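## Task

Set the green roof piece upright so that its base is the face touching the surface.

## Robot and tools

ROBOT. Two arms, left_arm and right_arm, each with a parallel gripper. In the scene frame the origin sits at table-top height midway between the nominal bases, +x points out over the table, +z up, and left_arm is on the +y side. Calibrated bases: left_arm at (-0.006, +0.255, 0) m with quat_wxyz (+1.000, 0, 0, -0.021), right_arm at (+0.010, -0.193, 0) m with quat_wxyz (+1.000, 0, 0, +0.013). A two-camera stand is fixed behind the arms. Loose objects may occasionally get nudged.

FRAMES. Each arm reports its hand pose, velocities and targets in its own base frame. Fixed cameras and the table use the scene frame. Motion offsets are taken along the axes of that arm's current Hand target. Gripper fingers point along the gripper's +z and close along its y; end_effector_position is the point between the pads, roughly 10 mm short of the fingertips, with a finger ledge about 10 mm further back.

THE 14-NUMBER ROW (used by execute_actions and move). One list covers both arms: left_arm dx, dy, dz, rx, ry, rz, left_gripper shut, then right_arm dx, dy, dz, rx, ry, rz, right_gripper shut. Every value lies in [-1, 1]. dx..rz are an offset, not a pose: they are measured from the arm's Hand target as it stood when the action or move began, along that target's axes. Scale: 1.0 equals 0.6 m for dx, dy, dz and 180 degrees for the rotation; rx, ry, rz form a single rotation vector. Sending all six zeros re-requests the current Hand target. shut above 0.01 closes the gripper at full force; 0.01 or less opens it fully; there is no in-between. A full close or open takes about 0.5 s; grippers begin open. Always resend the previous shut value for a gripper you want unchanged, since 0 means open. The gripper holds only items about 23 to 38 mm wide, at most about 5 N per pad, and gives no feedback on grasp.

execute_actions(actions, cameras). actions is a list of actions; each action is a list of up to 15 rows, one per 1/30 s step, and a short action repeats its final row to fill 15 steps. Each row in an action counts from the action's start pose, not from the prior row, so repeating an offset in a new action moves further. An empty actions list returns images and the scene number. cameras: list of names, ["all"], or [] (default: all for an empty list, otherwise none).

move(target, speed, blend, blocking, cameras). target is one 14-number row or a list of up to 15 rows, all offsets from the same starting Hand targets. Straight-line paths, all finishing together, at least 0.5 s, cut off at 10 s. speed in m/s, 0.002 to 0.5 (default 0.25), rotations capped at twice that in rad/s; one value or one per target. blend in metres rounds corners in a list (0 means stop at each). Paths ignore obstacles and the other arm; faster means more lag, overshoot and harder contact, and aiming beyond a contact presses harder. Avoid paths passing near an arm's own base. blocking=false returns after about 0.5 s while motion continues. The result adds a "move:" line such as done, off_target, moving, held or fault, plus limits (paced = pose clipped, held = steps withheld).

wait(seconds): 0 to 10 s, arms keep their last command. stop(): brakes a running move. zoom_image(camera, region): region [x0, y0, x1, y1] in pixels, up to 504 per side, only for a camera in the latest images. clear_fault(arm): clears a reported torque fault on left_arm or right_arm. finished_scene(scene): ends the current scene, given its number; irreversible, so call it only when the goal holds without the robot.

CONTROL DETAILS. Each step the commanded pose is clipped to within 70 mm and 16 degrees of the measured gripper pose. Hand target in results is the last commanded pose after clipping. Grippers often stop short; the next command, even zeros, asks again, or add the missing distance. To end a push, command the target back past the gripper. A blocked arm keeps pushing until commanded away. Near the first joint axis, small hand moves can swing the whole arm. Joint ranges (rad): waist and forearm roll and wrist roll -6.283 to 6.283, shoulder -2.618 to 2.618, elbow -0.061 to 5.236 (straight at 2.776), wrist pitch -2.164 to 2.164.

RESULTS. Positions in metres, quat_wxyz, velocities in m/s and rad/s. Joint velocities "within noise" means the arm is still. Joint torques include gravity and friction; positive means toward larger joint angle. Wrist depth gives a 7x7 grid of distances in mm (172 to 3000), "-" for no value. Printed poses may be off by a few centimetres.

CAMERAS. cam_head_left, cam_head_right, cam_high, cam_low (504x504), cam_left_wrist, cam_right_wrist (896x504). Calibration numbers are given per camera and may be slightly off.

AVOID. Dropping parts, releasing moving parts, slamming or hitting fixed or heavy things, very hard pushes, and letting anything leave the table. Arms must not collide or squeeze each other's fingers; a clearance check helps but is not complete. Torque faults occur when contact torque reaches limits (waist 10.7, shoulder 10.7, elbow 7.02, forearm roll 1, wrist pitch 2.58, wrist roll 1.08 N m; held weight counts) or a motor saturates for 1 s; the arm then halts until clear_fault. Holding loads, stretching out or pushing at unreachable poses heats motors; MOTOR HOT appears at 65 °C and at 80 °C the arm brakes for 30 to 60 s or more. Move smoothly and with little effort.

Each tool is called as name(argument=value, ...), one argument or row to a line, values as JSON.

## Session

execute_actions(
  actions=[],
  cameras=["all"],
)

Scene clock: 0.00 s.
left_arm: end_effector_position=(+0.2890, +0.1160, +0.3794) end_effector_quat_wxyz=(-0.225, +0.752, +0.379, +0.490) | right_arm: end_effector_position=(+0.2859, +0.2882, +0.1919) end_effector_quat_wxyz=(+0.666, -0.682, -0.196, -0.231)
Joint positions: left_arm=[0.098 -0.146 1.034 1.351 0.731 -1.723] | right_arm=[0.507 0.875 1.255 2.097 1.366 -1.858]
Joint velocities: within noise
Joint torques (N m): no reading
Wrist depth (mm): cam_left_wrist=[815 918 1051 1213 1471 1781 1882 / 835 949 1094 1266 1550 1908 1946 / 871 988 1145 1325 1642 1898 1847 / 900 1010 1176 1449 1728 1082 1086 / 935 1094 1297 1543 1781 1079 972 / 991 1155 1358 1630 1888 2286 2132 / 1039 1199 1452 1736 1898 1908 2002] | cam_right_wrist=[1307 1281 1292 1300 1302 1305 1330 / 249 1295 1295 1295 1305 1305 1335 / 245 1285 1285 1292 1300 1327 1330 / 267 1283 1290 1292 1305 1322 1327 / 1302 1302 1283 1288 1292 1322 477 / 1300 1302 1278 1285 1315 1315 445 / 1295 1310 1300 1307 1312 506 406]
Hand target: left_arm +0.2890, +0.1160, +0.3794; -0.225, +0.752, +0.379, +0.490 | right_arm +0.2859, +0.2882, +0.1919; +0.666, -0.682, -0.196, -0.231
Tool commands: left_gripper/shut=+0.0 right_gripper/shut=+0.0
camera_calibration:
cam_left_wrist: T_world_to_cam=[[0.800702, -0.597758, 0.0395135, -0.144036], [-0.225487, -0.361835, -0.904561, 0.523157], [0.555006, 0.715374, -0.424509, -0.0378737], [0, 0, 0, 1]] pos_world=[0.254315, 0.130292, 0.462841]
cam_right_wrist: T_world_to_cam=[[0.573832, -0.0314724, -0.818368, 0.035075], [-0.817504, 0.0378115, -0.574681, 0.400786], [0.0490303, 0.998789, -0.0040313, -0.254581], [0, 0, 0, 1]] pos_world=[0.319999, 0.240222, 0.258002]

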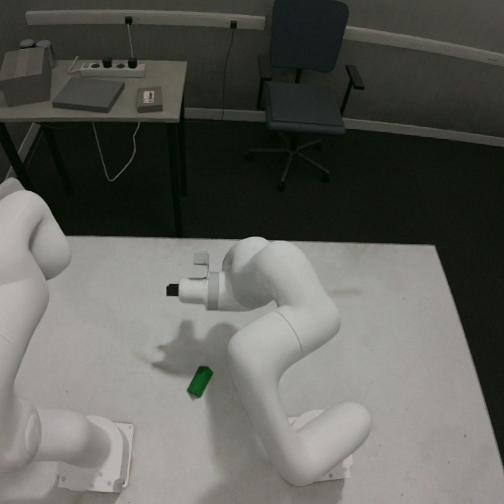

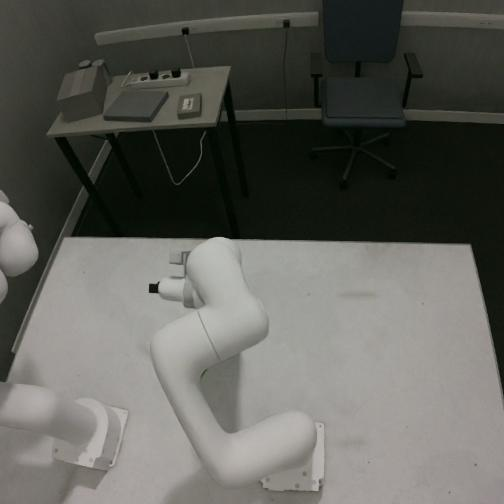

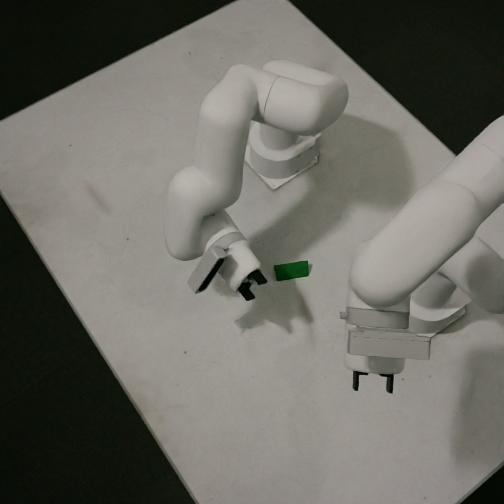

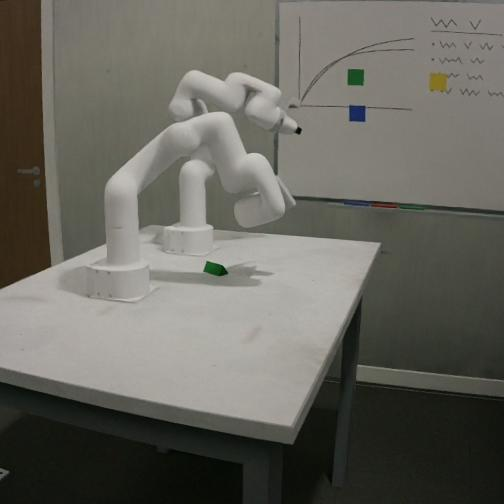

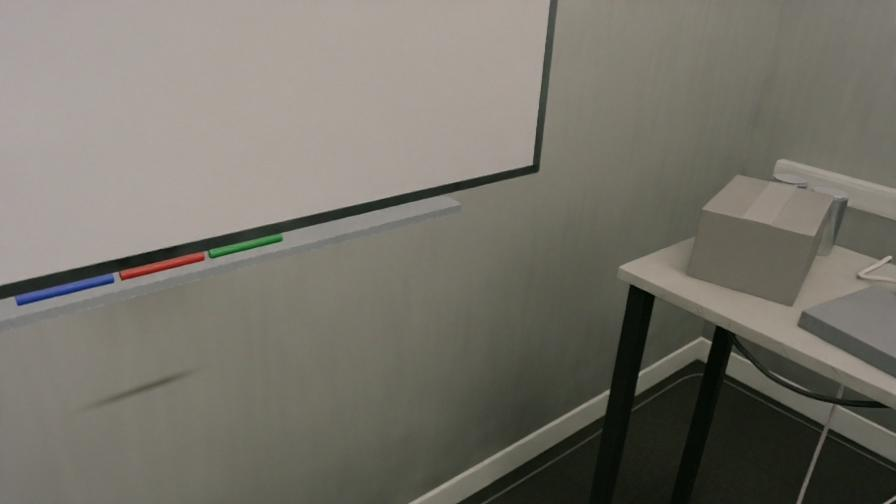

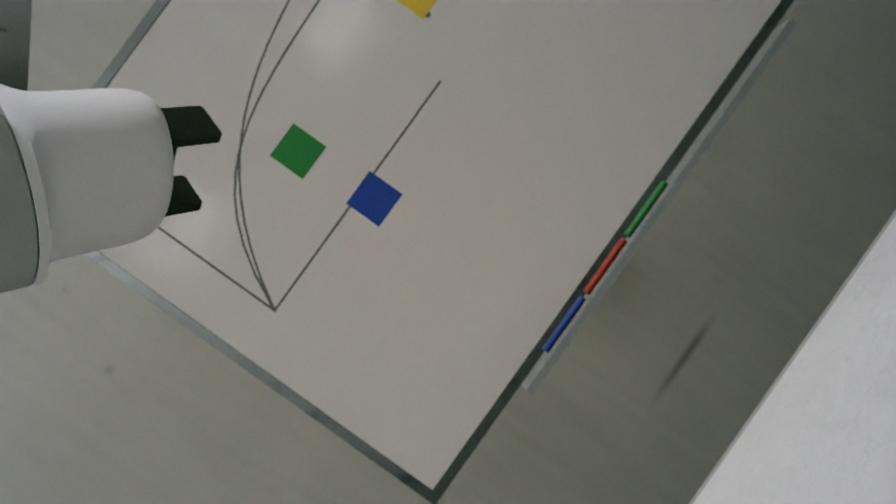

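zoom_image(
  camera="cam_low",
  region=[180, 235, 260, 305],
)

zoom_image(
  camera="cam_high",
  region=[250, 230, 350, 310],
)

zoom_image(
  camera="cam_head_left",
  region=[160, 340, 240, 420],
)

Scaled by 6.300 from the camera's 504x504 image, which has a finer 720x720 frame.

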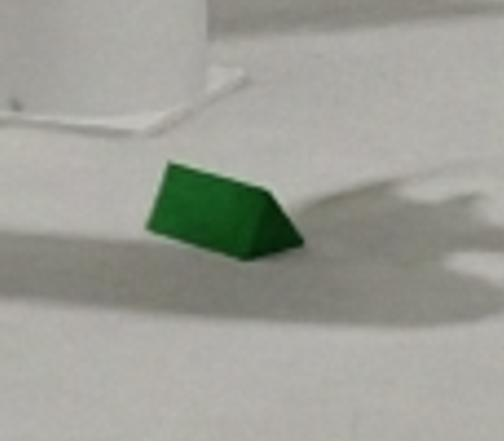

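Scaled by 5.040 from the camera's 504x504 image, which has a finer 720x720 frame.

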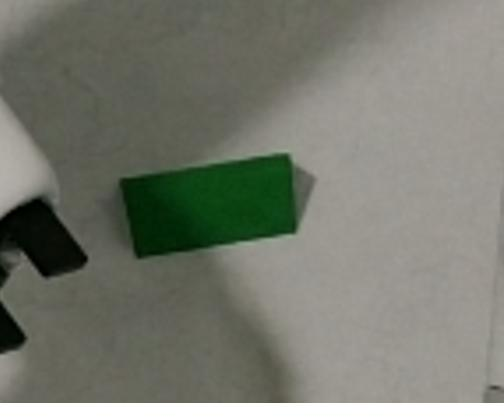

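Scaled by 6.300 from the camera's 504x504 image, which has a finer 720x720 frame.

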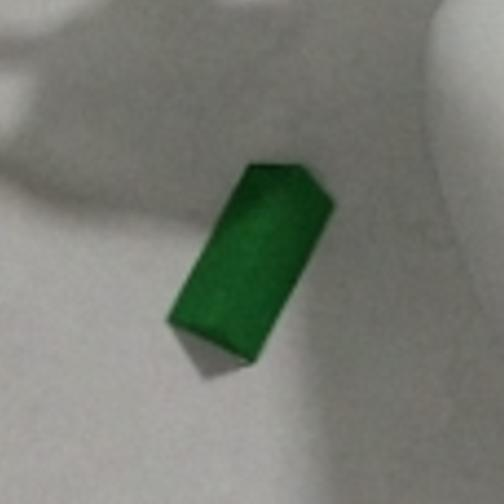

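move(
  target=[0,0,0,0,0,0,0,-0.1001,-0.2291,-0.0911,0.0487,-0.5767,-0.5028,0],
  speed=0.4,
  cameras=["cam_right_wrist", "cam_high", "cam_low"],
)

Scene clock: 160.73 s.
left_arm: end_effector_position=(+0.2890, +0.1160, +0.3794) end_effector_quat_wxyz=(-0.225, +0.752, +0.379, +0.490) | right_arm: end_effector_position=(+0.1550, +0.2410, +0.2701) end_effector_quat_wxyz=(+0.000, +0.247, +0.969, +0.000)
Joint positions: left_arm=[0.098 -0.146 1.034 1.351 0.731 -1.723] | right_arm=[0.999 0.228 1.291 0.001 1.062 -1.644]
Joint torques (N m): left_arm=[0.66 -5.61 5.28 0.55 0.08 0] | right_arm=[1.94 -9.44 6.97 0.27 0.06 0.03]
Wrist depth (mm): cam_left_wrist=[815 914 1048 1203 1468 1785 1898 / 836 945 1088 1255 1536 1908 1930 / 871 984 1147 1320 1653 1867 1872 / 903 1005 1170 1434 1728 1082 1081 / 935 1101 1295 1553 1781 1076 972 / 992 1145 1361 1622 1888 2257 2158 / 1036 1203 1443 1745 1877 1919 2026] | cam_right_wrist=[319 318 318 318 318 313 318 / 318 319 318 318 318 317 318 / 319 319 318 318 318 318 318 / 319 318 318 319 318 318 318 / 319 319 319 319 318 319 318 / 314 319 318 318 319 318 318 / 319 319 319 319 319 318 318]
Hand target: left_arm +0.2890, +0.1160, +0.3794; -0.225, +0.752, +0.379, +0.490 | right_arm +0.1550, +0.2410, +0.2701; +0.000, +0.247, +0.969, +0.000
Off the commanded pose: left_arm 0.000 m, 0 deg | right_arm 0.000 m, 0 deg.
move: done
camera_calibration:
cam_right_wrist: T_world_to_cam=[[0.479561, 0.877498, -0.00431701, -0.251694], [0.877508, -0.479558, 0.00185193, 0.0467213], [-0.000445185, -0.00467632, -0.999989, 0.31783], [0, 0, 0, 1]] pos_world=[0.0798457, 0.244753, 0.316653]
Images, in order (width x height): cam_high 504x504, cam_low 504x504, cam_right_wrist 896x504.

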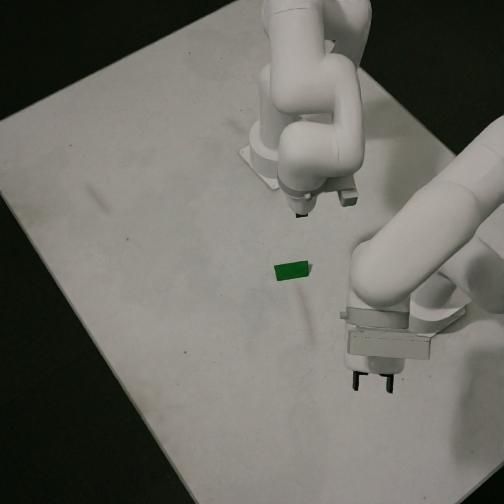

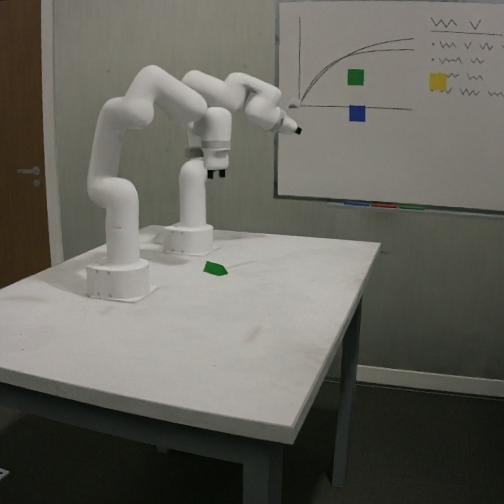

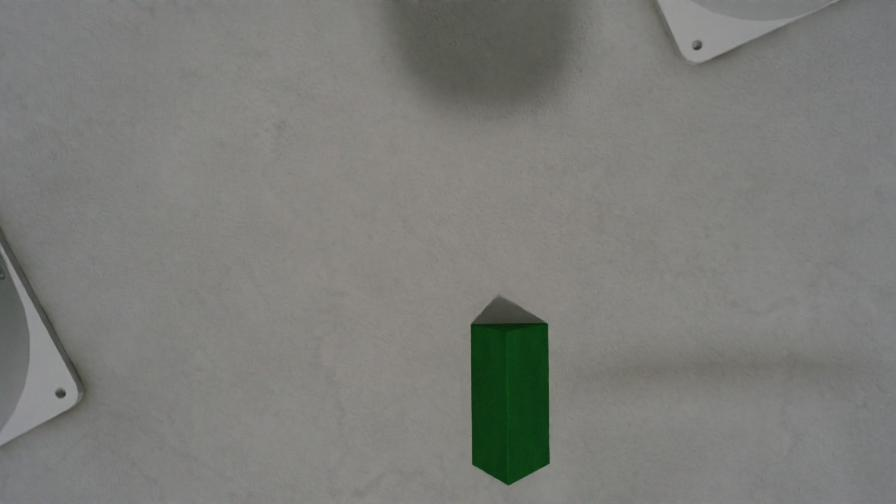

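zoom_image(
  camera="cam_right_wrist",
  region=[420, 290, 610, 500],
)

Scaled by 2.400 from the camera's 896x504 image, which has a finer 1280x720 frame.

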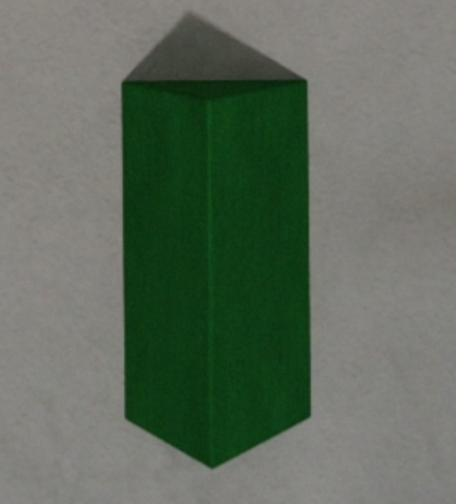

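move(
  target=[0,0,0,0,0,0,0,0.0008,-0.0118,0.416,-0.0278,0,0,0],
  speed=0.25,
  cameras=["cam_high", "cam_low"],
)

zoom_image(
  camera="cam_low",
  region=[180, 235, 250, 305],
)

Scene clock: 247.90 s.
left_arm: end_effector_position=(+0.2890, +0.1160, +0.3794) end_effector_quat_wxyz=(-0.225, +0.752, +0.379, +0.490) | right_arm: end_effector_position=(+0.1510, +0.2352, +0.0205) end_effector_quat_wxyz=(+0.013, +0.247, +0.968, +0.042)
Joint positions: left_arm=[0.098 -0.146 1.034 1.351 0.731 -1.723] | right_arm=[0.999 0.889 1.003 0.096 0.028 -1.74]
Joint torques (N m): left_arm=[0.34 -6 4.93 0.55 0.08 0.01] | right_arm=[-1.7 -7.54 7.09 0.07 0.01 -0.04]
Wrist depth (mm): cam_left_wrist=[810 914 1054 1211 1465 1772 1893 / 837 944 1086 1262 1533 1903 1940 / 869 987 1153 1317 1653 1888 1872 / 899 1010 1174 1440 1702 1079 1084 / 939 1103 1285 1546 1781 1069 973 / 988 1143 1353 1630 1908 2257 2119 / 1032 1201 1452 1741 1888 1903 2014] | cam_right_wrist=[- - - - - - - / - - - - - - - / - - - - - - - / - - - - - - - / - - - - - - - / - - - - - - - / - - - - - - -]
Hand target: left_arm +0.2890, +0.1160, +0.3794; -0.225, +0.752, +0.379, +0.490 | right_arm +0.1510, +0.2351, +0.0205; +0.010, +0.247, +0.968, +0.042
Off the commanded pose: left_arm 0.000 m, 0 deg | right_arm 0.000 m, 0 deg.
move: done
Images, in order (width x height): cam_high 504x504, cam_low 504x504.

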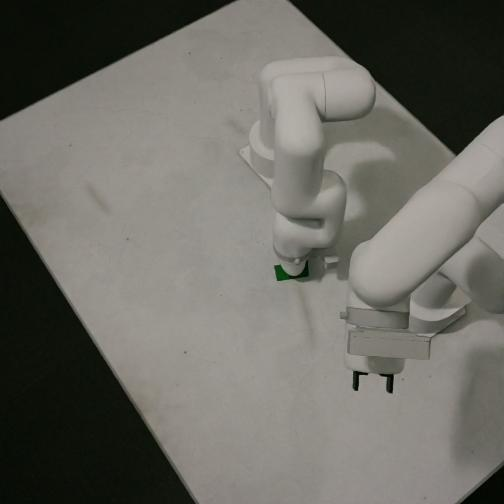

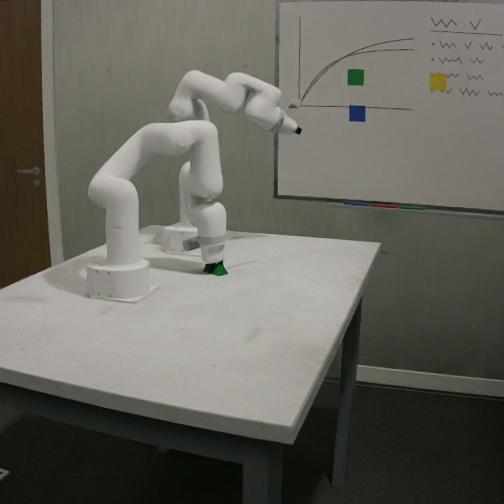

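Scaled by 7.200 from the camera's 504x504 image, which has a finer 720x720 frame.

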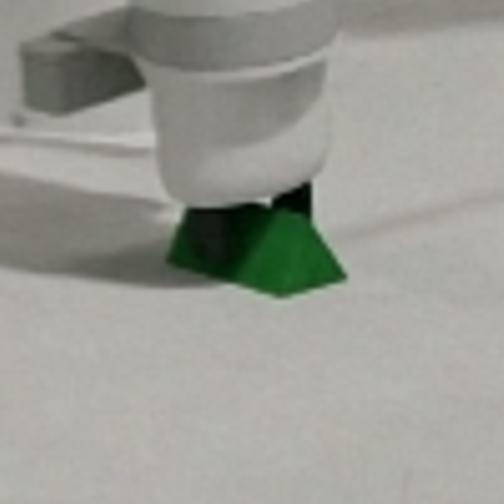

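move(
  target=[
    [0,0,0,0,0,0,0,0,0,0.0053,0,0,0,0],
    [0,0,0,0,0,0,0,0,0,0.0053,0,0,0,1],
  ],
  speed=0.05,
  cameras=["cam_low"],
)

zoom_image(
  camera="cam_low",
  region=[180, 235, 250, 305],
)

Scene clock: 259.03 s.
left_arm: end_effector_position=(+0.2890, +0.1160, +0.3794) end_effector_quat_wxyz=(-0.225, +0.752, +0.379, +0.490) | right_arm: end_effector_position=(+0.1512, +0.2354, +0.0173) end_effector_quat_wxyz=(+0.012, +0.247, +0.968, +0.042)
Joint positions: left_arm=[0.098 -0.146 1.034 1.351 0.731 -1.723] | right_arm=[0.998 0.904 1.011 0.182 0.021 -1.827]
Joint torques (N m): left_arm=[0.34 -5.52 5.12 0.55 0.08 0.01] | right_arm=[-1.81 -7.56 6.77 0.08 0 -0.04]
Wrist depth (mm): cam_left_wrist=[812 916 1048 1211 1465 1785 1898 / 837 949 1088 1264 1533 1898 1919 / 867 987 1151 1327 1657 1867 1877 / 902 1004 1172 1446 1715 1084 1088 / 935 1096 1300 1553 1776 1074 966 / 988 1143 1369 1642 1888 2279 2138 / 1037 1209 1443 1754 1888 1914 2026] | cam_right_wrist=[- - - - - - - / - - - - - - - / - - - - - - - / - - - - - - - / - - - - - - - / - - - - - - - / - - - - - - -]
Hand target: left_arm +0.2890, +0.1160, +0.3794; -0.225, +0.752, +0.379, +0.490 | right_arm +0.1512, +0.2354, +0.0173; +0.010, +0.247, +0.968, +0.042
Off the commanded pose: left_arm 0.000 m, 0 deg | right_arm 0.000 m, 0 deg.
move: done
Images, in order (width x height): cam_low 504x504.

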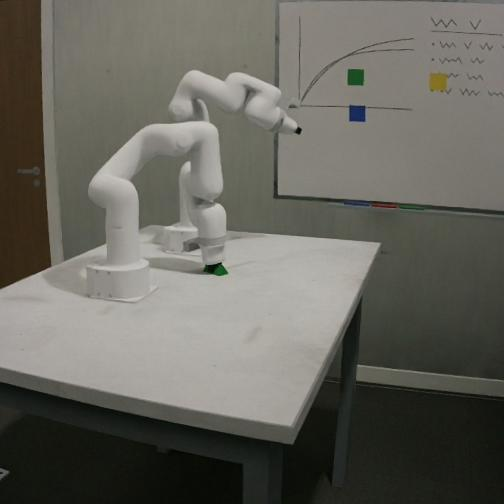

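Scaled by 7.200 from the camera's 504x504 image, which has a finer 720x720 frame.

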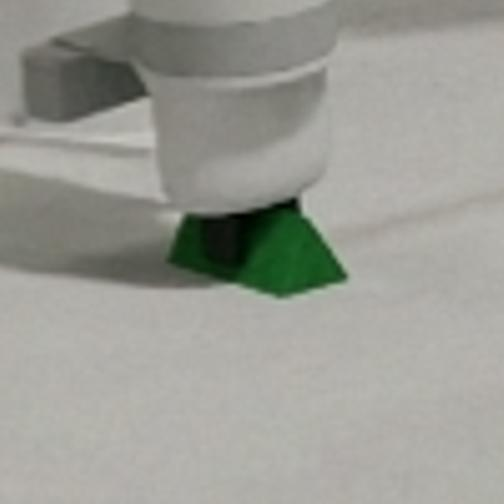

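move(
  target=[0,0,0,0,0,0,0,0,0,-0.025,0,0,0,1],
  speed=0.06,
  cameras=["cam_low"],
)

zoom_image(
  camera="cam_low",
  region=[180, 235, 250, 305],
)

Scene clock: 262.20 s.
left_arm: end_effector_position=(+0.2890, +0.1160, +0.3794) end_effector_quat_wxyz=(-0.225, +0.752, +0.379, +0.490) | right_arm: end_effector_position=(+0.1506, +0.2342, +0.0323) end_effector_quat_wxyz=(+0.010, +0.247, +0.968, +0.043)
Joint positions: left_arm=[0.098 -0.146 1.034 1.351 0.731 -1.723] | right_arm=[0.995 0.833 0.976 0.142 0.057 -1.789]
Joint torques (N m): left_arm=[0.63 -5.43 4.87 0.54 0.05 0] | right_arm=[1.93 -11.71 3.67 0.02 0.02 0.04]
Wrist depth (mm): cam_left_wrist=[813 915 1046 1211 1455 1781 1898 / 837 948 1094 1257 1546 1898 1924 / 871 991 1155 1330 1649 1877 1852 / 896 1008 1178 1437 1732 1079 1088 / 941 1096 1285 1543 1772 1077 969 / 992 1149 1350 1630 1898 2257 2151 / 1039 1209 1440 1763 1882 1914 2008] | cam_right_wrist=[- - - - - - - / - - - - - - - / - - - - - - - / - - - - - - - / - - - - - - - / - - - - - - - / - - - - - - -]
Hand target: left_arm +0.2890, +0.1160, +0.3794; -0.225, +0.752, +0.379, +0.490 | right_arm +0.1505, +0.2342, +0.0323; +0.010, +0.247, +0.968, +0.042
Off the commanded pose: left_arm 0.000 m, 0 deg | right_arm 0.000 m, 0 deg.
move: done
Images, in order (width x height): cam_low 504x504.

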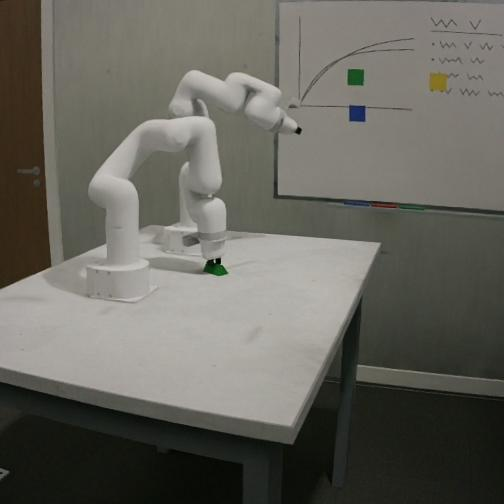

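Scaled by 7.200 from the camera's 504x504 image, which has a finer 720x720 frame.

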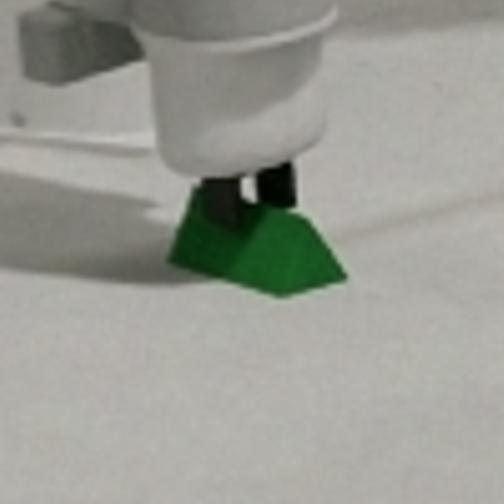

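move(
  target=[
    [0,0,0,0,0,0,0,0,-0.0188,-0.0051,0,0,0,1],
    [0,0,0,0,0,0,0,0,-0.0307,-0.0119,0,0,0,1],
  ],
  speed=[0.06,0.03],
  blend=[0.002,0],
  cameras=["cam_low"],
)

zoom_image(
  camera="cam_low",
  region=[180, 235, 250, 305],
)

Scene clock: 404.77 s.
left_arm: end_effector_position=(+0.2890, +0.1160, +0.3794) end_effector_quat_wxyz=(-0.225, +0.752, +0.379, +0.490) | right_arm: end_effector_position=(+0.1415, +0.2176, +0.0378) end_effector_quat_wxyz=(+0.012, +0.247, +0.968, +0.041)
Joint positions: left_arm=[0.098 -0.146 1.034 1.351 0.731 -1.723] | right_arm=[0.993 0.762 0.864 0.182 0.017 -1.831]
Joint torques (N m): left_arm=[0.81 -5.75 5.11 0.56 0.06 0.01] | right_arm=[-1.97 -11.04 3.39 0.06 -0.11 -0.04]
Wrist depth (mm): cam_left_wrist=[813 916 1053 1213 1465 1776 1882 / 838 945 1091 1260 1523 1888 1919 / 869 987 1143 1317 1653 1872 1862 / 893 1004 1174 1443 1715 1082 1082 / 940 1107 1297 1546 1790 1071 966 / 987 1143 1358 1634 1908 2242 2125 / 1037 1209 1443 1736 1882 1903 2020] | cam_right_wrist=[- - - - - - - / - - - - - - - / - - - - - - - / - - - - - - - / - - - - - - - / - - - - - - - / - - - - - - -]
Hand target: left_arm +0.2890, +0.1160, +0.3794; -0.225, +0.752, +0.379, +0.490 | right_arm +0.1415, +0.2176, +0.0378; +0.010, +0.247, +0.968, +0.042
Off the commanded pose: left_arm 0.000 m, 0 deg | right_arm 0.000 m, 0 deg.
move: done
Images, in order (width x height): cam_low 504x504.

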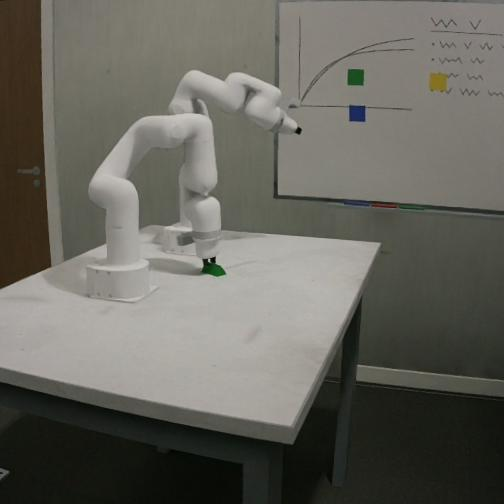

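Scaled by 7.200 from the camera's 504x504 image, which has a finer 720x720 frame.

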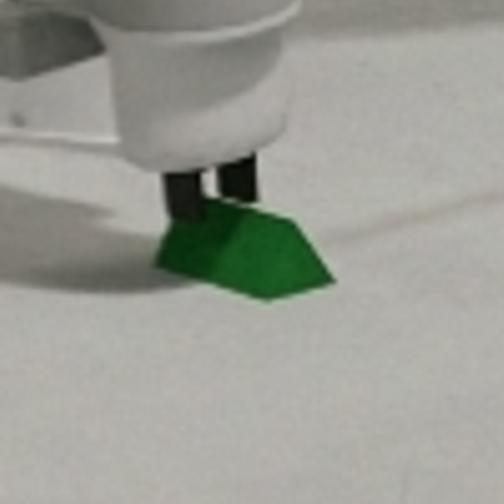

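move(
  target=[
    [-0.3157,0.0448,-0.1647,-0.2406,-0.035,0.1571,1,0,0.0296,-0.1833,0,-0.0216,0.4995,0],
    [-0.6313,0.0895,-0.3293,-0.4812,-0.07,0.3142,1,0,0.0592,-0.3665,0,-0.0432,0.999,0],
  ],
  speed=0.4,
  blend=[0.05,0],
  cameras=["cam_right_wrist","cam_low","cam_high"],
)

Scene clock: 524.30 s.
left_arm: end_effector_position=(+0.1697, -0.1099, +0.1881) end_effector_quat_wxyz=(+0.070, +0.874, -0.197, +0.439) | right_arm: end_effector_position=(+0.1472, +0.2280, +0.2011) end_effector_quat_wxyz=(+0.000, +0.986, +0.167, +0.015)
Joint positions: left_arm=[-0.783 -0.46 0.061 2.39 0.475 -2.637] | right_arm=[1.008 0.242 1.01 -0.031 0.748 0.694]
Joint torques (N m): left_arm=[2.58 -4.2 5.86 -0.09 0.35 0.06] | right_arm=[1.93 -4.91 6.63 0.14 -0.15 -0.06]
Wrist depth (mm): cam_left_wrist=[887 2038 1919 1852 2706 2935 - / 1974 2165 2271 2556 2664 2760 586 / 2112 2264 2325 2074 496 509 502 / 2026 1533 446 440 434 429 423 / 390 399 394 390 387 383 378 / 351 349 346 342 339 336 333 / 313 317 314 311 309 306 303] | cam_right_wrist=[254 254 253 254 253 253 253 / 253 253 253 253 253 252 252 / 253 252 252 252 252 251 251 / 252 252 252 251 251 251 251 / 251 251 251 251 250 250 250 / 251 250 250 250 237 249 249 / 250 249 249 246 240 248 248]
Hand target: left_arm +0.1697, -0.1099, +0.1881; +0.070, +0.874, -0.197, +0.439 (not the last commanded pose) | right_arm +0.1472, +0.2280, +0.2011; +0.000, +0.986, +0.167, +0.015 (not the last commanded pose)
Off the commanded pose: left_arm 0.111 m, 27 deg | right_arm 0.059 m, 48 deg.
move: held (left_arm, right_arm; a check stopped the path); path passed 1 of 2 targets; limits=held
pose unreachable (left arm): on one or more control steps of this call, first in action 0 (counted from 0), this arm could not follow its commanded pose, so it was not sent that pose on those steps. It may still have moved: this result reports where it is.
cause: moving toward the commanded pose would bring a part of the arm too close to another arm (a part of this arm just beyond joint 6 (wrist roll) and a part of the right arm just beyond its joint 6 (wrist roll), where that arm would come to rest).
pose unreachable (right arm): on one or more control steps of this call, first in action 0 (counted from 0), this arm could not follow its commanded pose, so it was not sent that pose on those steps. It may still have moved: this result reports where it is.
cause: moving toward the commanded pose would bring a part of the arm too close to another arm (a part of this arm just beyond joint 6 (wrist roll) and a part of the left arm just beyond its joint 6 (wrist roll), along the way the arms are being sent, or toward where that arm still pushes).
camera_calibration:
cam_right_wrist: T_world_to_cam=[[0.329353, -0.944207, -0.0005756, 0.199799], [-0.943879, -0.329222, -0.0265619, 0.287009], [0.0248904, 0.00929154, -0.999647, 0.24183], [0, 0, 0, 1]] pos_world=[0.199078, 0.280895, 0.249483]
Images, in order (width x height): cam_high 504x504, cam_low 504x504, cam_right_wrist 896x504.

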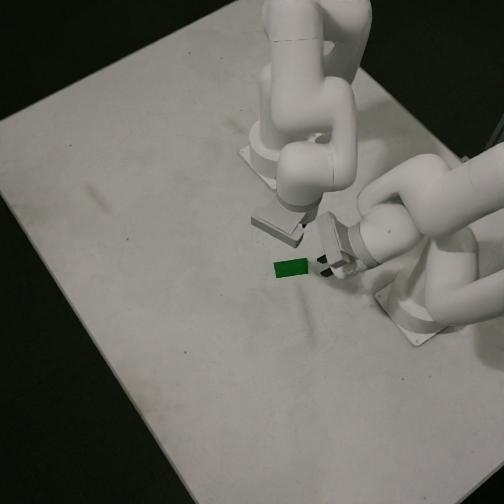

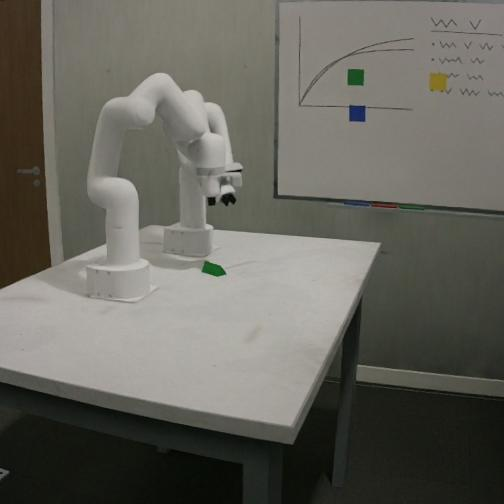

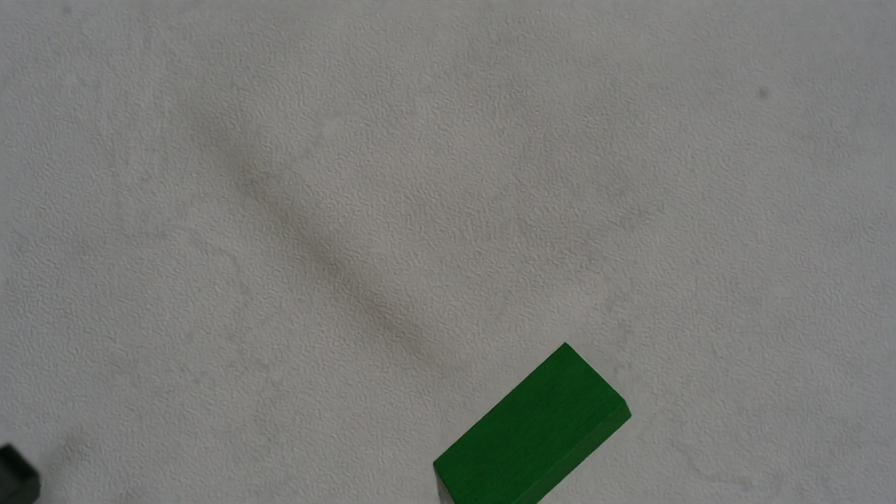

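move(
  target=[0,0,0,0,0,0,1,0.0083,-0.0043,-0.098,-0.0024,-0.0095,0.2658,0],
  speed=0.4,
  cameras=["cam_right_wrist","cam_low"],
)

zoom_image(
  camera="cam_right_wrist",
  region=[240, 290, 540, 504],
)

Scene clock: 547.60 s.
left_arm: end_effector_position=(+0.1697, -0.1099, +0.1881) end_effector_quat_wxyz=(+0.070, +0.874, -0.197, +0.439) | right_arm: end_effector_position=(+0.1494, +0.2317, +0.2600) end_effector_quat_wxyz=(+0.000, +0.969, -0.247, +0.000)
Joint positions: left_arm=[-0.783 -0.46 0.061 2.389 0.475 -2.637] | right_arm=[0.998 0.183 1.196 0.001 1.012 1.495]
Joint torques (N m): left_arm=[-1.08 -4.07 6.02 -0.07 0.35 0.04] | right_arm=[2.01 -4.75 10.54 0.16 0.05 0.03]
Wrist depth (mm): cam_left_wrist=[890 2032 1914 1862 2675 2935 - / 1996 2178 2286 2032 2696 2793 586 / 2145 2294 2348 2106 494 510 502 / 2038 1533 445 441 434 431 426 / 391 399 395 390 386 383 379 / 352 349 345 342 339 337 332 / 313 317 315 312 309 306 303] | cam_right_wrist=[310 309 308 308 307 307 306 / 310 309 309 308 307 307 306 / 310 309 309 308 307 307 306 / 310 309 309 308 307 307 306 / 310 309 309 308 308 307 307 / 311 310 310 309 308 307 307 / 311 310 309 309 308 308 307]
Hand target: left_arm +0.1697, -0.1099, +0.1881; +0.070, +0.874, -0.197, +0.439 | right_arm +0.1494, +0.2317, +0.2600; +0.000, +0.969, -0.247, +0.000
Off the commanded pose: left_arm 0.000 m, 0 deg | right_arm 0.000 m, 0 deg.
move: done
camera_calibration:
cam_right_wrist: T_world_to_cam=[[-0.47898, -0.877812, -0.0049731, 0.309177], [-0.877825, 0.478967, 0.00357191, 0.0868449], [-0.000753508, 0.00607639, -0.999981, 0.30533], [0, 0, 0, 1]] pos_world=[0.224554, 0.227948, 0.306551]
Images, in order (width x height): cam_low 504x504, cam_right_wrist 896x504.

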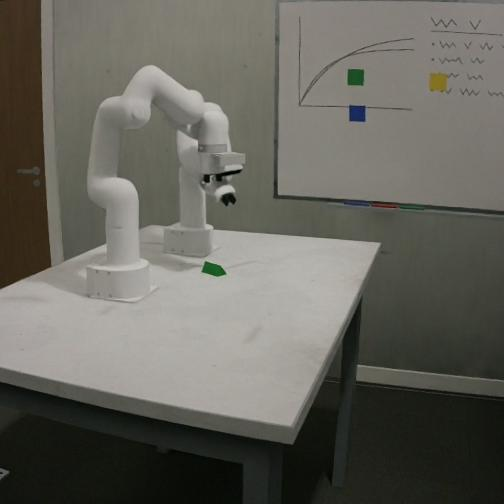

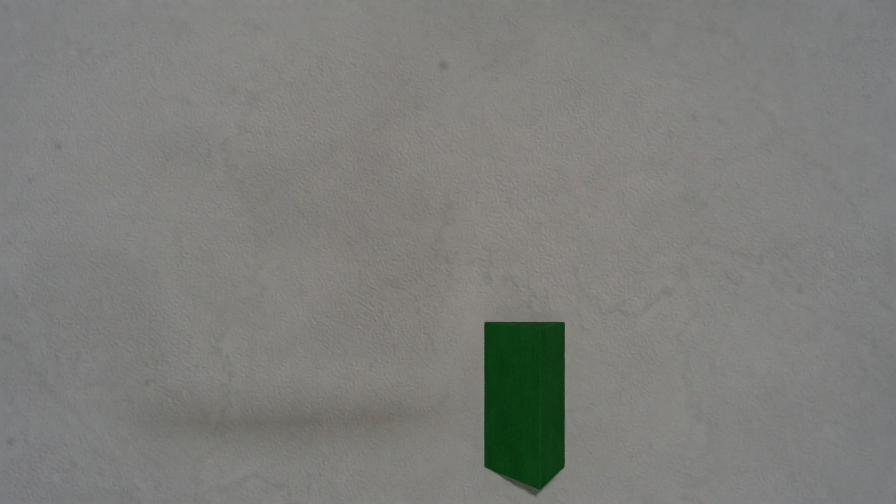

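Scaled by 1.680 from the camera's 896x504 image, which has a finer 1280x720 frame.

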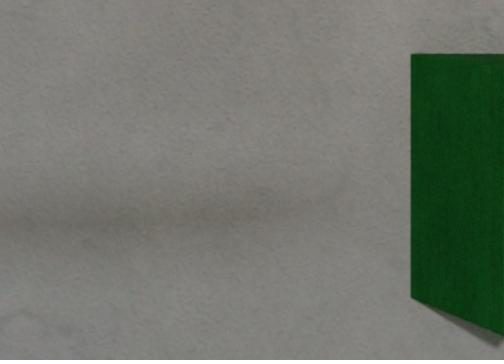

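move(
  target=[
    [0,0,0,0,0,0,1,0.1067,0.0102,0.375,-0.0326,-0.1418,-0.1414,1],
    [-0.2213,0.1678,0.1173,0.1988,-0.1508,-0.859,1,0.1067,0.0102,0.375,-0.0326,-0.1418,-0.1414,1],
  ],
  speed=[0.3,0.45],
  blend=[0.02,0],
  cameras=["cam_high","cam_low"],
)

zoom_image(
  camera="cam_low",
  region=[170, 215, 280, 305],
)

zoom_image(
  camera="cam_high",
  region=[230, 210, 370, 330],
)

Scene clock: 639.30 s.
left_arm: end_effector_position=(+0.1697, -0.1099, +0.1881) end_effector_quat_wxyz=(+0.070, +0.874, -0.197, +0.439) | right_arm: end_effector_position=(+0.1630, +0.2190, +0.1969) end_effector_quat_wxyz=(+0.003, +0.980, -0.189, -0.059)
Joint positions: left_arm=[-0.783 -0.46 0.061 2.389 0.475 -2.637] | right_arm=[0.882 0.309 1.07 0.136 0.828 1.167]
Joint torques (N m): left_arm=[-1.1 -3.7 5.98 -0.08 0.36 0.03] | right_arm=[1.88 -9.91 10.2 0.16 0.07 0.03]
Wrist depth (mm): cam_left_wrist=[884 2020 1940 1882 2696 2935 - / 1979 2178 2264 2020 2706 2738 - / 2138 2235 2356 2099 496 510 506 / 2026 1523 444 441 435 428 427 / 390 398 394 391 386 383 369 / 352 349 346 343 339 336 333 / 313 316 313 311 309 306 304] | cam_right_wrist=[227 228 228 229 230 230 231 / 230 230 231 231 232 233 234 / 233 233 234 234 235 236 237 / 235 236 237 238 238 239 240 / 238 240 240 240 241 243 243 / 241 243 243 243 244 246 247 / 244 245 246 246 247 248 250]
Hand target: left_arm +0.1697, -0.1099, +0.1881; +0.070, +0.874, -0.197, +0.439 (not the last commanded pose) | right_arm +0.1630, +0.2190, +0.1969; +0.003, +0.980, -0.189, -0.059 (not the last commanded pose)
Off the commanded pose: left_arm 0.181 m, 161 deg | right_arm 0.168 m, 27 deg.
move: held (right_arm; a check stopped the path), off_target (left_arm; braked when a check withheld steps of right_arm); path passed 0 of 2 targets; limits=held
pose unreachable (right arm): on one or more control steps of this call, first in action 0 (counted from 0), this arm could not follow its commanded pose, so it was not sent that pose on those steps. It may still have moved: this result reports where it is.
cause: moving toward the commanded pose would bring a part of the arm too close to another arm (a part of this arm just beyond joint 4 (forearm roll) and a part of the left arm just beyond its joint 6 (wrist roll), where that arm would come to rest).
Images, in order (width x height): cam_high 504x504, cam_low 504x504.

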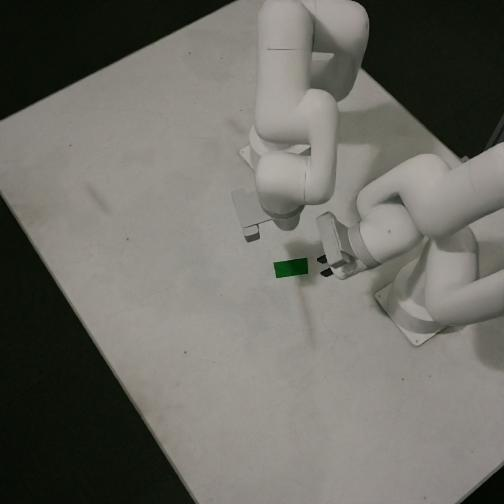

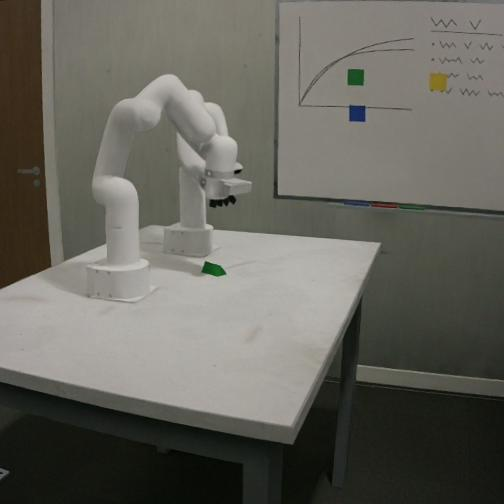

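Scaled by 4.582 from the camera's 504x504 image, which has a finer 720x720 frame.

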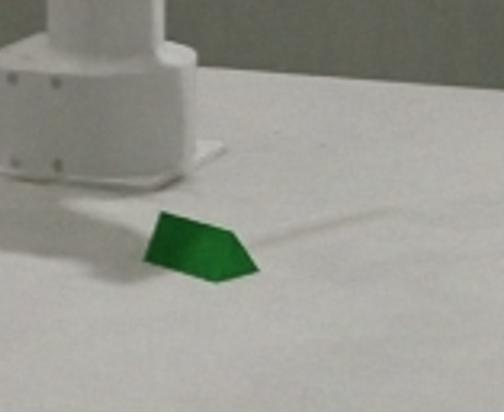

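Scaled by 3.600 from the camera's 504x504 image, which has a finer 720x720 frame.

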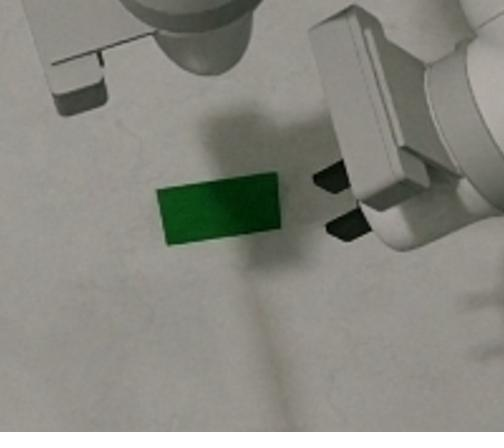

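move(
  target=[
    [0.0032,0.0433,-0.0875,0.1988,-0.1508,-0.859,1,0,0,0,0,0,0,1],
    [0.0032,0.0433,-0.0875,0.1988,-0.1508,-0.859,1,0.1062,0.0037,0.2595,-0.0212,-0.1052,-0.1045,1],
    [-0.2213,0.1678,0.1173,0.1988,-0.1508,-0.859,1,0.1062,0.0037,0.2595,-0.0212,-0.1052,-0.1045,1],
  ],
  speed=[0.45,0.3,0.3],
  blend=[0.02,0.02,0],
  cameras=["cam_high","cam_low"],
)

zoom_image(
  camera="cam_low",
  region=[170, 215, 280, 305],
)

zoom_image(
  camera="cam_high",
  region=[230, 210, 370, 330],
)

Scene clock: 657.90 s.
left_arm: end_effector_position=(+0.1043, -0.1771, +0.0470) end_effector_quat_wxyz=(+0.198, +0.420, +0.881, -0.092) | right_arm: end_effector_position=(+0.2028, +0.1958, +0.0351) end_effector_quat_wxyz=(-0.005, +0.974, -0.023, -0.224)
Joint positions: left_arm=[-1.098 0.6 0.385 -0.152 -0.652 -3.209] | right_arm=[0.637 1.037 1.348 0.433 0.719 0.298]
Joint torques (N m): left_arm=[-1.55 -9.9 0.1 -0.13 -0.1 0.02] | right_arm=[-1.87 -8.9 8.21 0.08 0.21 -0.05]
Wrist depth (mm): cam_left_wrist=[- - - - - - - / - - - - - - - / - - - - - - - / - - - - - - - / - - - - - - - / - - - - - - - / - - - - - - -] | cam_right_wrist=[- - - - - - - / - - - - - - - / - - - - - - - / - - - - - - - / - - - - - - - / - - - - - - - / - - - - - - -]
Hand target: left_arm +0.1043, -0.1771, +0.0470; +0.198, +0.420, +0.881, -0.092 (not the last commanded pose) | right_arm +0.2028, +0.1958, +0.0351; -0.005, +0.974, -0.023, -0.224
Off the commanded pose: left_arm 0.015 m, 1 deg | right_arm 0.000 m, 0 deg.
move: held (left_arm; a check stopped the path); limits=paced,held
pose unreachable (left arm): on one or more control steps of this call, first in action 0 (counted from 0), this arm could not follow its commanded pose, so it was not sent that pose on those steps. It may still have moved: this result reports where it is.
cause: moving toward the commanded pose would bring a part of the arm too close to another arm (a part of this arm just beyond joint 3 (elbow) and a part of the right arm just beyond its joint 2 (shoulder), along the way the arms are being sent, or toward where that arm still pushes).
Images, in order (width x height): cam_high 504x504, cam_low 504x504.

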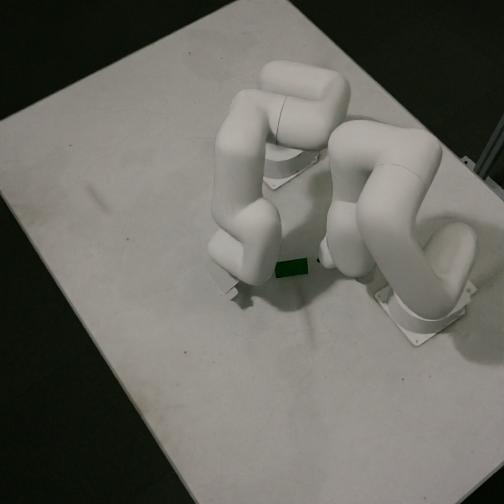

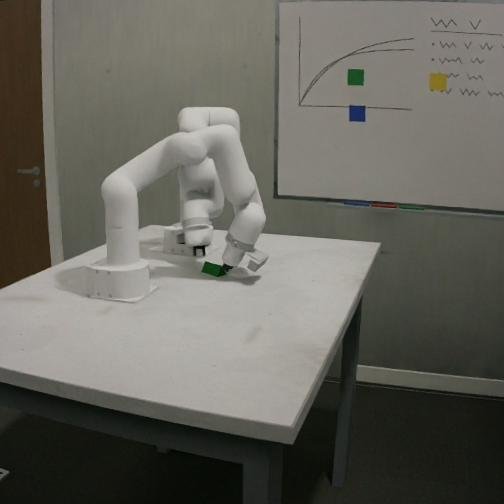

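Scaled by 4.582 from the camera's 504x504 image, which has a finer 720x720 frame.

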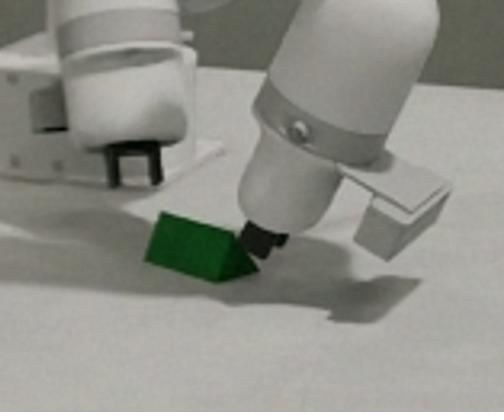

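Scaled by 3.600 from the camera's 504x504 image, which has a finer 720x720 frame.

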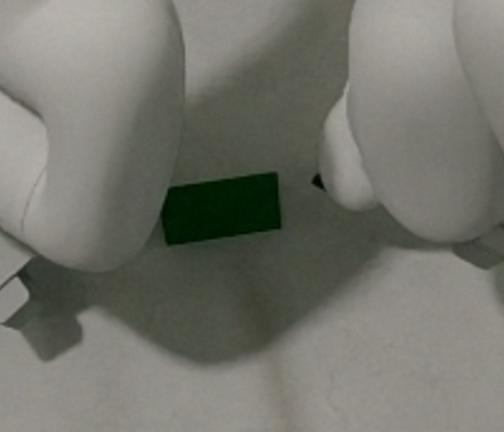

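move(
  target=[
    [-0.0115,0.3627,-0.4633,0,0,0,0,-0.1188,-0.0045,-0.118,0.1401,0.1651,0.1158,0],
    [-0.0115,0.3627,-0.4633,0,0,0,0,-0.1277,-0.0135,-0.0103,0.1401,0.1651,0.1158,0],
    [-0.0115,0.3627,-0.4633,0,0,0,0,-0.073,-0.0443,0.0678,0.1401,0.1651,0.1158,0],
  ],
  speed=[0.3,0.2,0.1],
  blend=[0.02,0.01,0],
  cameras=["cam_low"],
)

zoom_image(
  camera="cam_low",
  region=[180, 235, 250, 305],
)

Scene clock: 917.97 s.
left_arm: end_effector_position=(+0.2017, +0.0467, +0.3022) end_effector_quat_wxyz=(+0.198, +0.420, +0.881, -0.092) | right_arm: end_effector_position=(+0.1469, +0.2251, +0.0176) end_effector_quat_wxyz=(-0.168, +0.954, -0.244, +0.043)
Joint positions: left_arm=[0.502 -0.277 0.875 -0.486 1.114 -1.541] | right_arm=[0.976 0.85 0.789 -0.083 -0.41 1.558]
Joint torques (N m): left_arm=[2.25 -1.43 5.86 0.11 0.06 0.04] | right_arm=[-1.96 -6.55 2.34 -0.04 -0.28 0]
Wrist depth (mm): cam_left_wrist=[231 296 303 302 302 301 301 / 317 315 316 315 314 314 313 / 335 334 333 332 332 332 331 / 350 349 348 348 348 347 346 / 372 371 370 370 369 368 368 / 392 383 391 389 387 387 386 / 321 403 418 417 415 415 414] | cam_right_wrist=[- - - - - - - / - - - - - - - / - - - - - - - / - - - - - - - / - - - - - - - / - - - - - - - / - - - - - - -]
Hand target: left_arm +0.2017, +0.0467, +0.3022; +0.198, +0.420, +0.881, -0.092 | right_arm +0.1469, +0.2251, +0.0176; -0.168, +0.954, -0.244, +0.043
Off the commanded pose: left_arm 0.000 m, 0 deg | right_arm 0.000 m, 0 deg.
move: done; limits=paced
Images, in order (width x height): cam_low 504x504.

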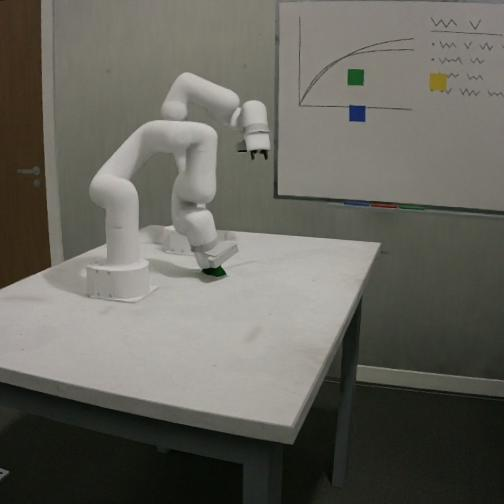

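Scaled by 7.200 from the camera's 504x504 image, which has a finer 720x720 frame.

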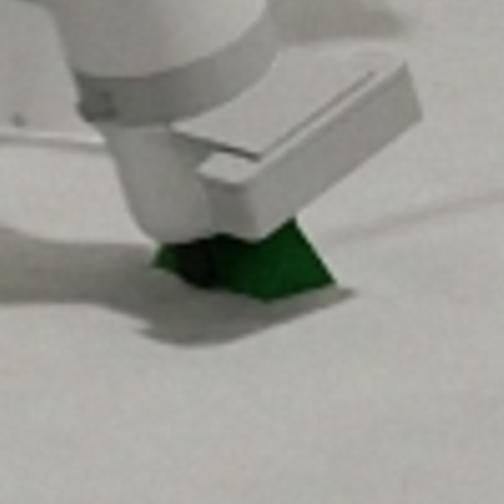

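move(
  target=[
    [0,0,0,0,0,0,0,0,0,0,0,0,0,1],
    [0,0,0,0,0,0,0,0,0,-0.0005,0.0002,0,0,1],
    [0,0,0,0,0,0,0,0,0.0078,-0.0066,0.0889,0,0,1],
  ],
  speed=[0.1,0.1,0.12],
  cameras=["cam_low"],
)

zoom_image(
  camera="cam_low",
  region=[180, 235, 250, 305],
)

Scene clock: 929.63 s.
left_arm: end_effector_position=(+0.2017, +0.0467, +0.3022) end_effector_quat_wxyz=(+0.198, +0.420, +0.881, -0.092) | right_arm: end_effector_position=(+0.1441, +0.2201, +0.0198) end_effector_quat_wxyz=(-0.300, +0.921, -0.235, +0.076)
Joint positions: left_arm=[0.502 -0.277 0.875 -0.486 1.114 -1.541] | right_arm=[0.956 0.889 0.645 -0.089 -0.871 1.536]
Joint torques (N m): left_arm=[2.23 -2.06 5.88 0.11 0.01 0.04] | right_arm=[-2.4 -4.15 -0.23 0.06 0.17 -0.11]
Wrist depth (mm): cam_left_wrist=[231 296 303 302 302 302 301 / 316 316 315 314 314 314 313 / 335 334 333 333 332 332 331 / 350 349 349 348 347 346 346 / 372 371 370 370 369 368 368 / 391 379 390 389 388 387 387 / 330 405 418 417 415 414 413] | cam_right_wrist=[- - - - - - - / - - - - - - - / - - - - - - - / - - - - - - - / - - - - - - - / - - - - - - - / - - - - - - -]
Hand target: left_arm +0.2017, +0.0467, +0.3022; +0.198, +0.420, +0.881, -0.092 | right_arm +0.1442, +0.2201, +0.0197; -0.300, +0.921, -0.235, +0.076
Off the commanded pose: left_arm 0.000 m, 0 deg | right_arm 0.000 m, 0 deg.
move: done
Images, in order (width x height): cam_low 504x504.

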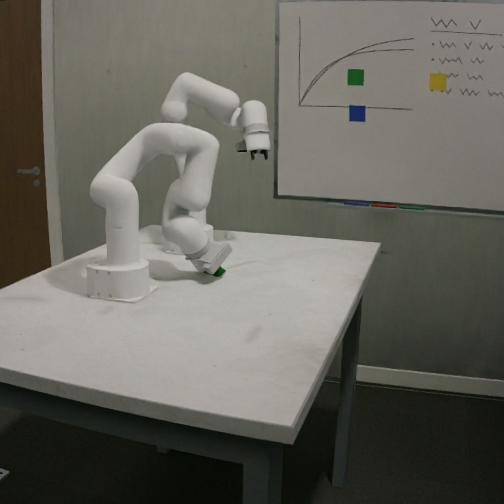

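Scaled by 7.200 from the camera's 504x504 image, which has a finer 720x720 frame.

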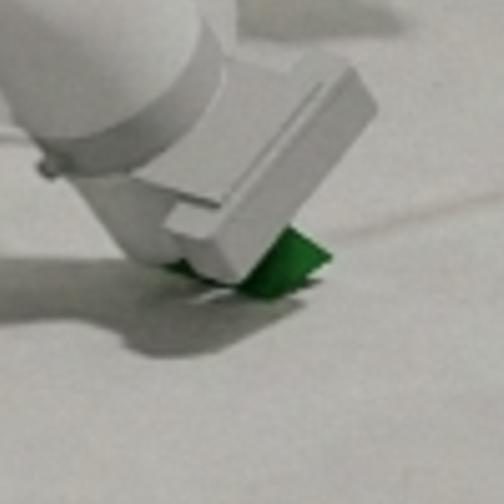

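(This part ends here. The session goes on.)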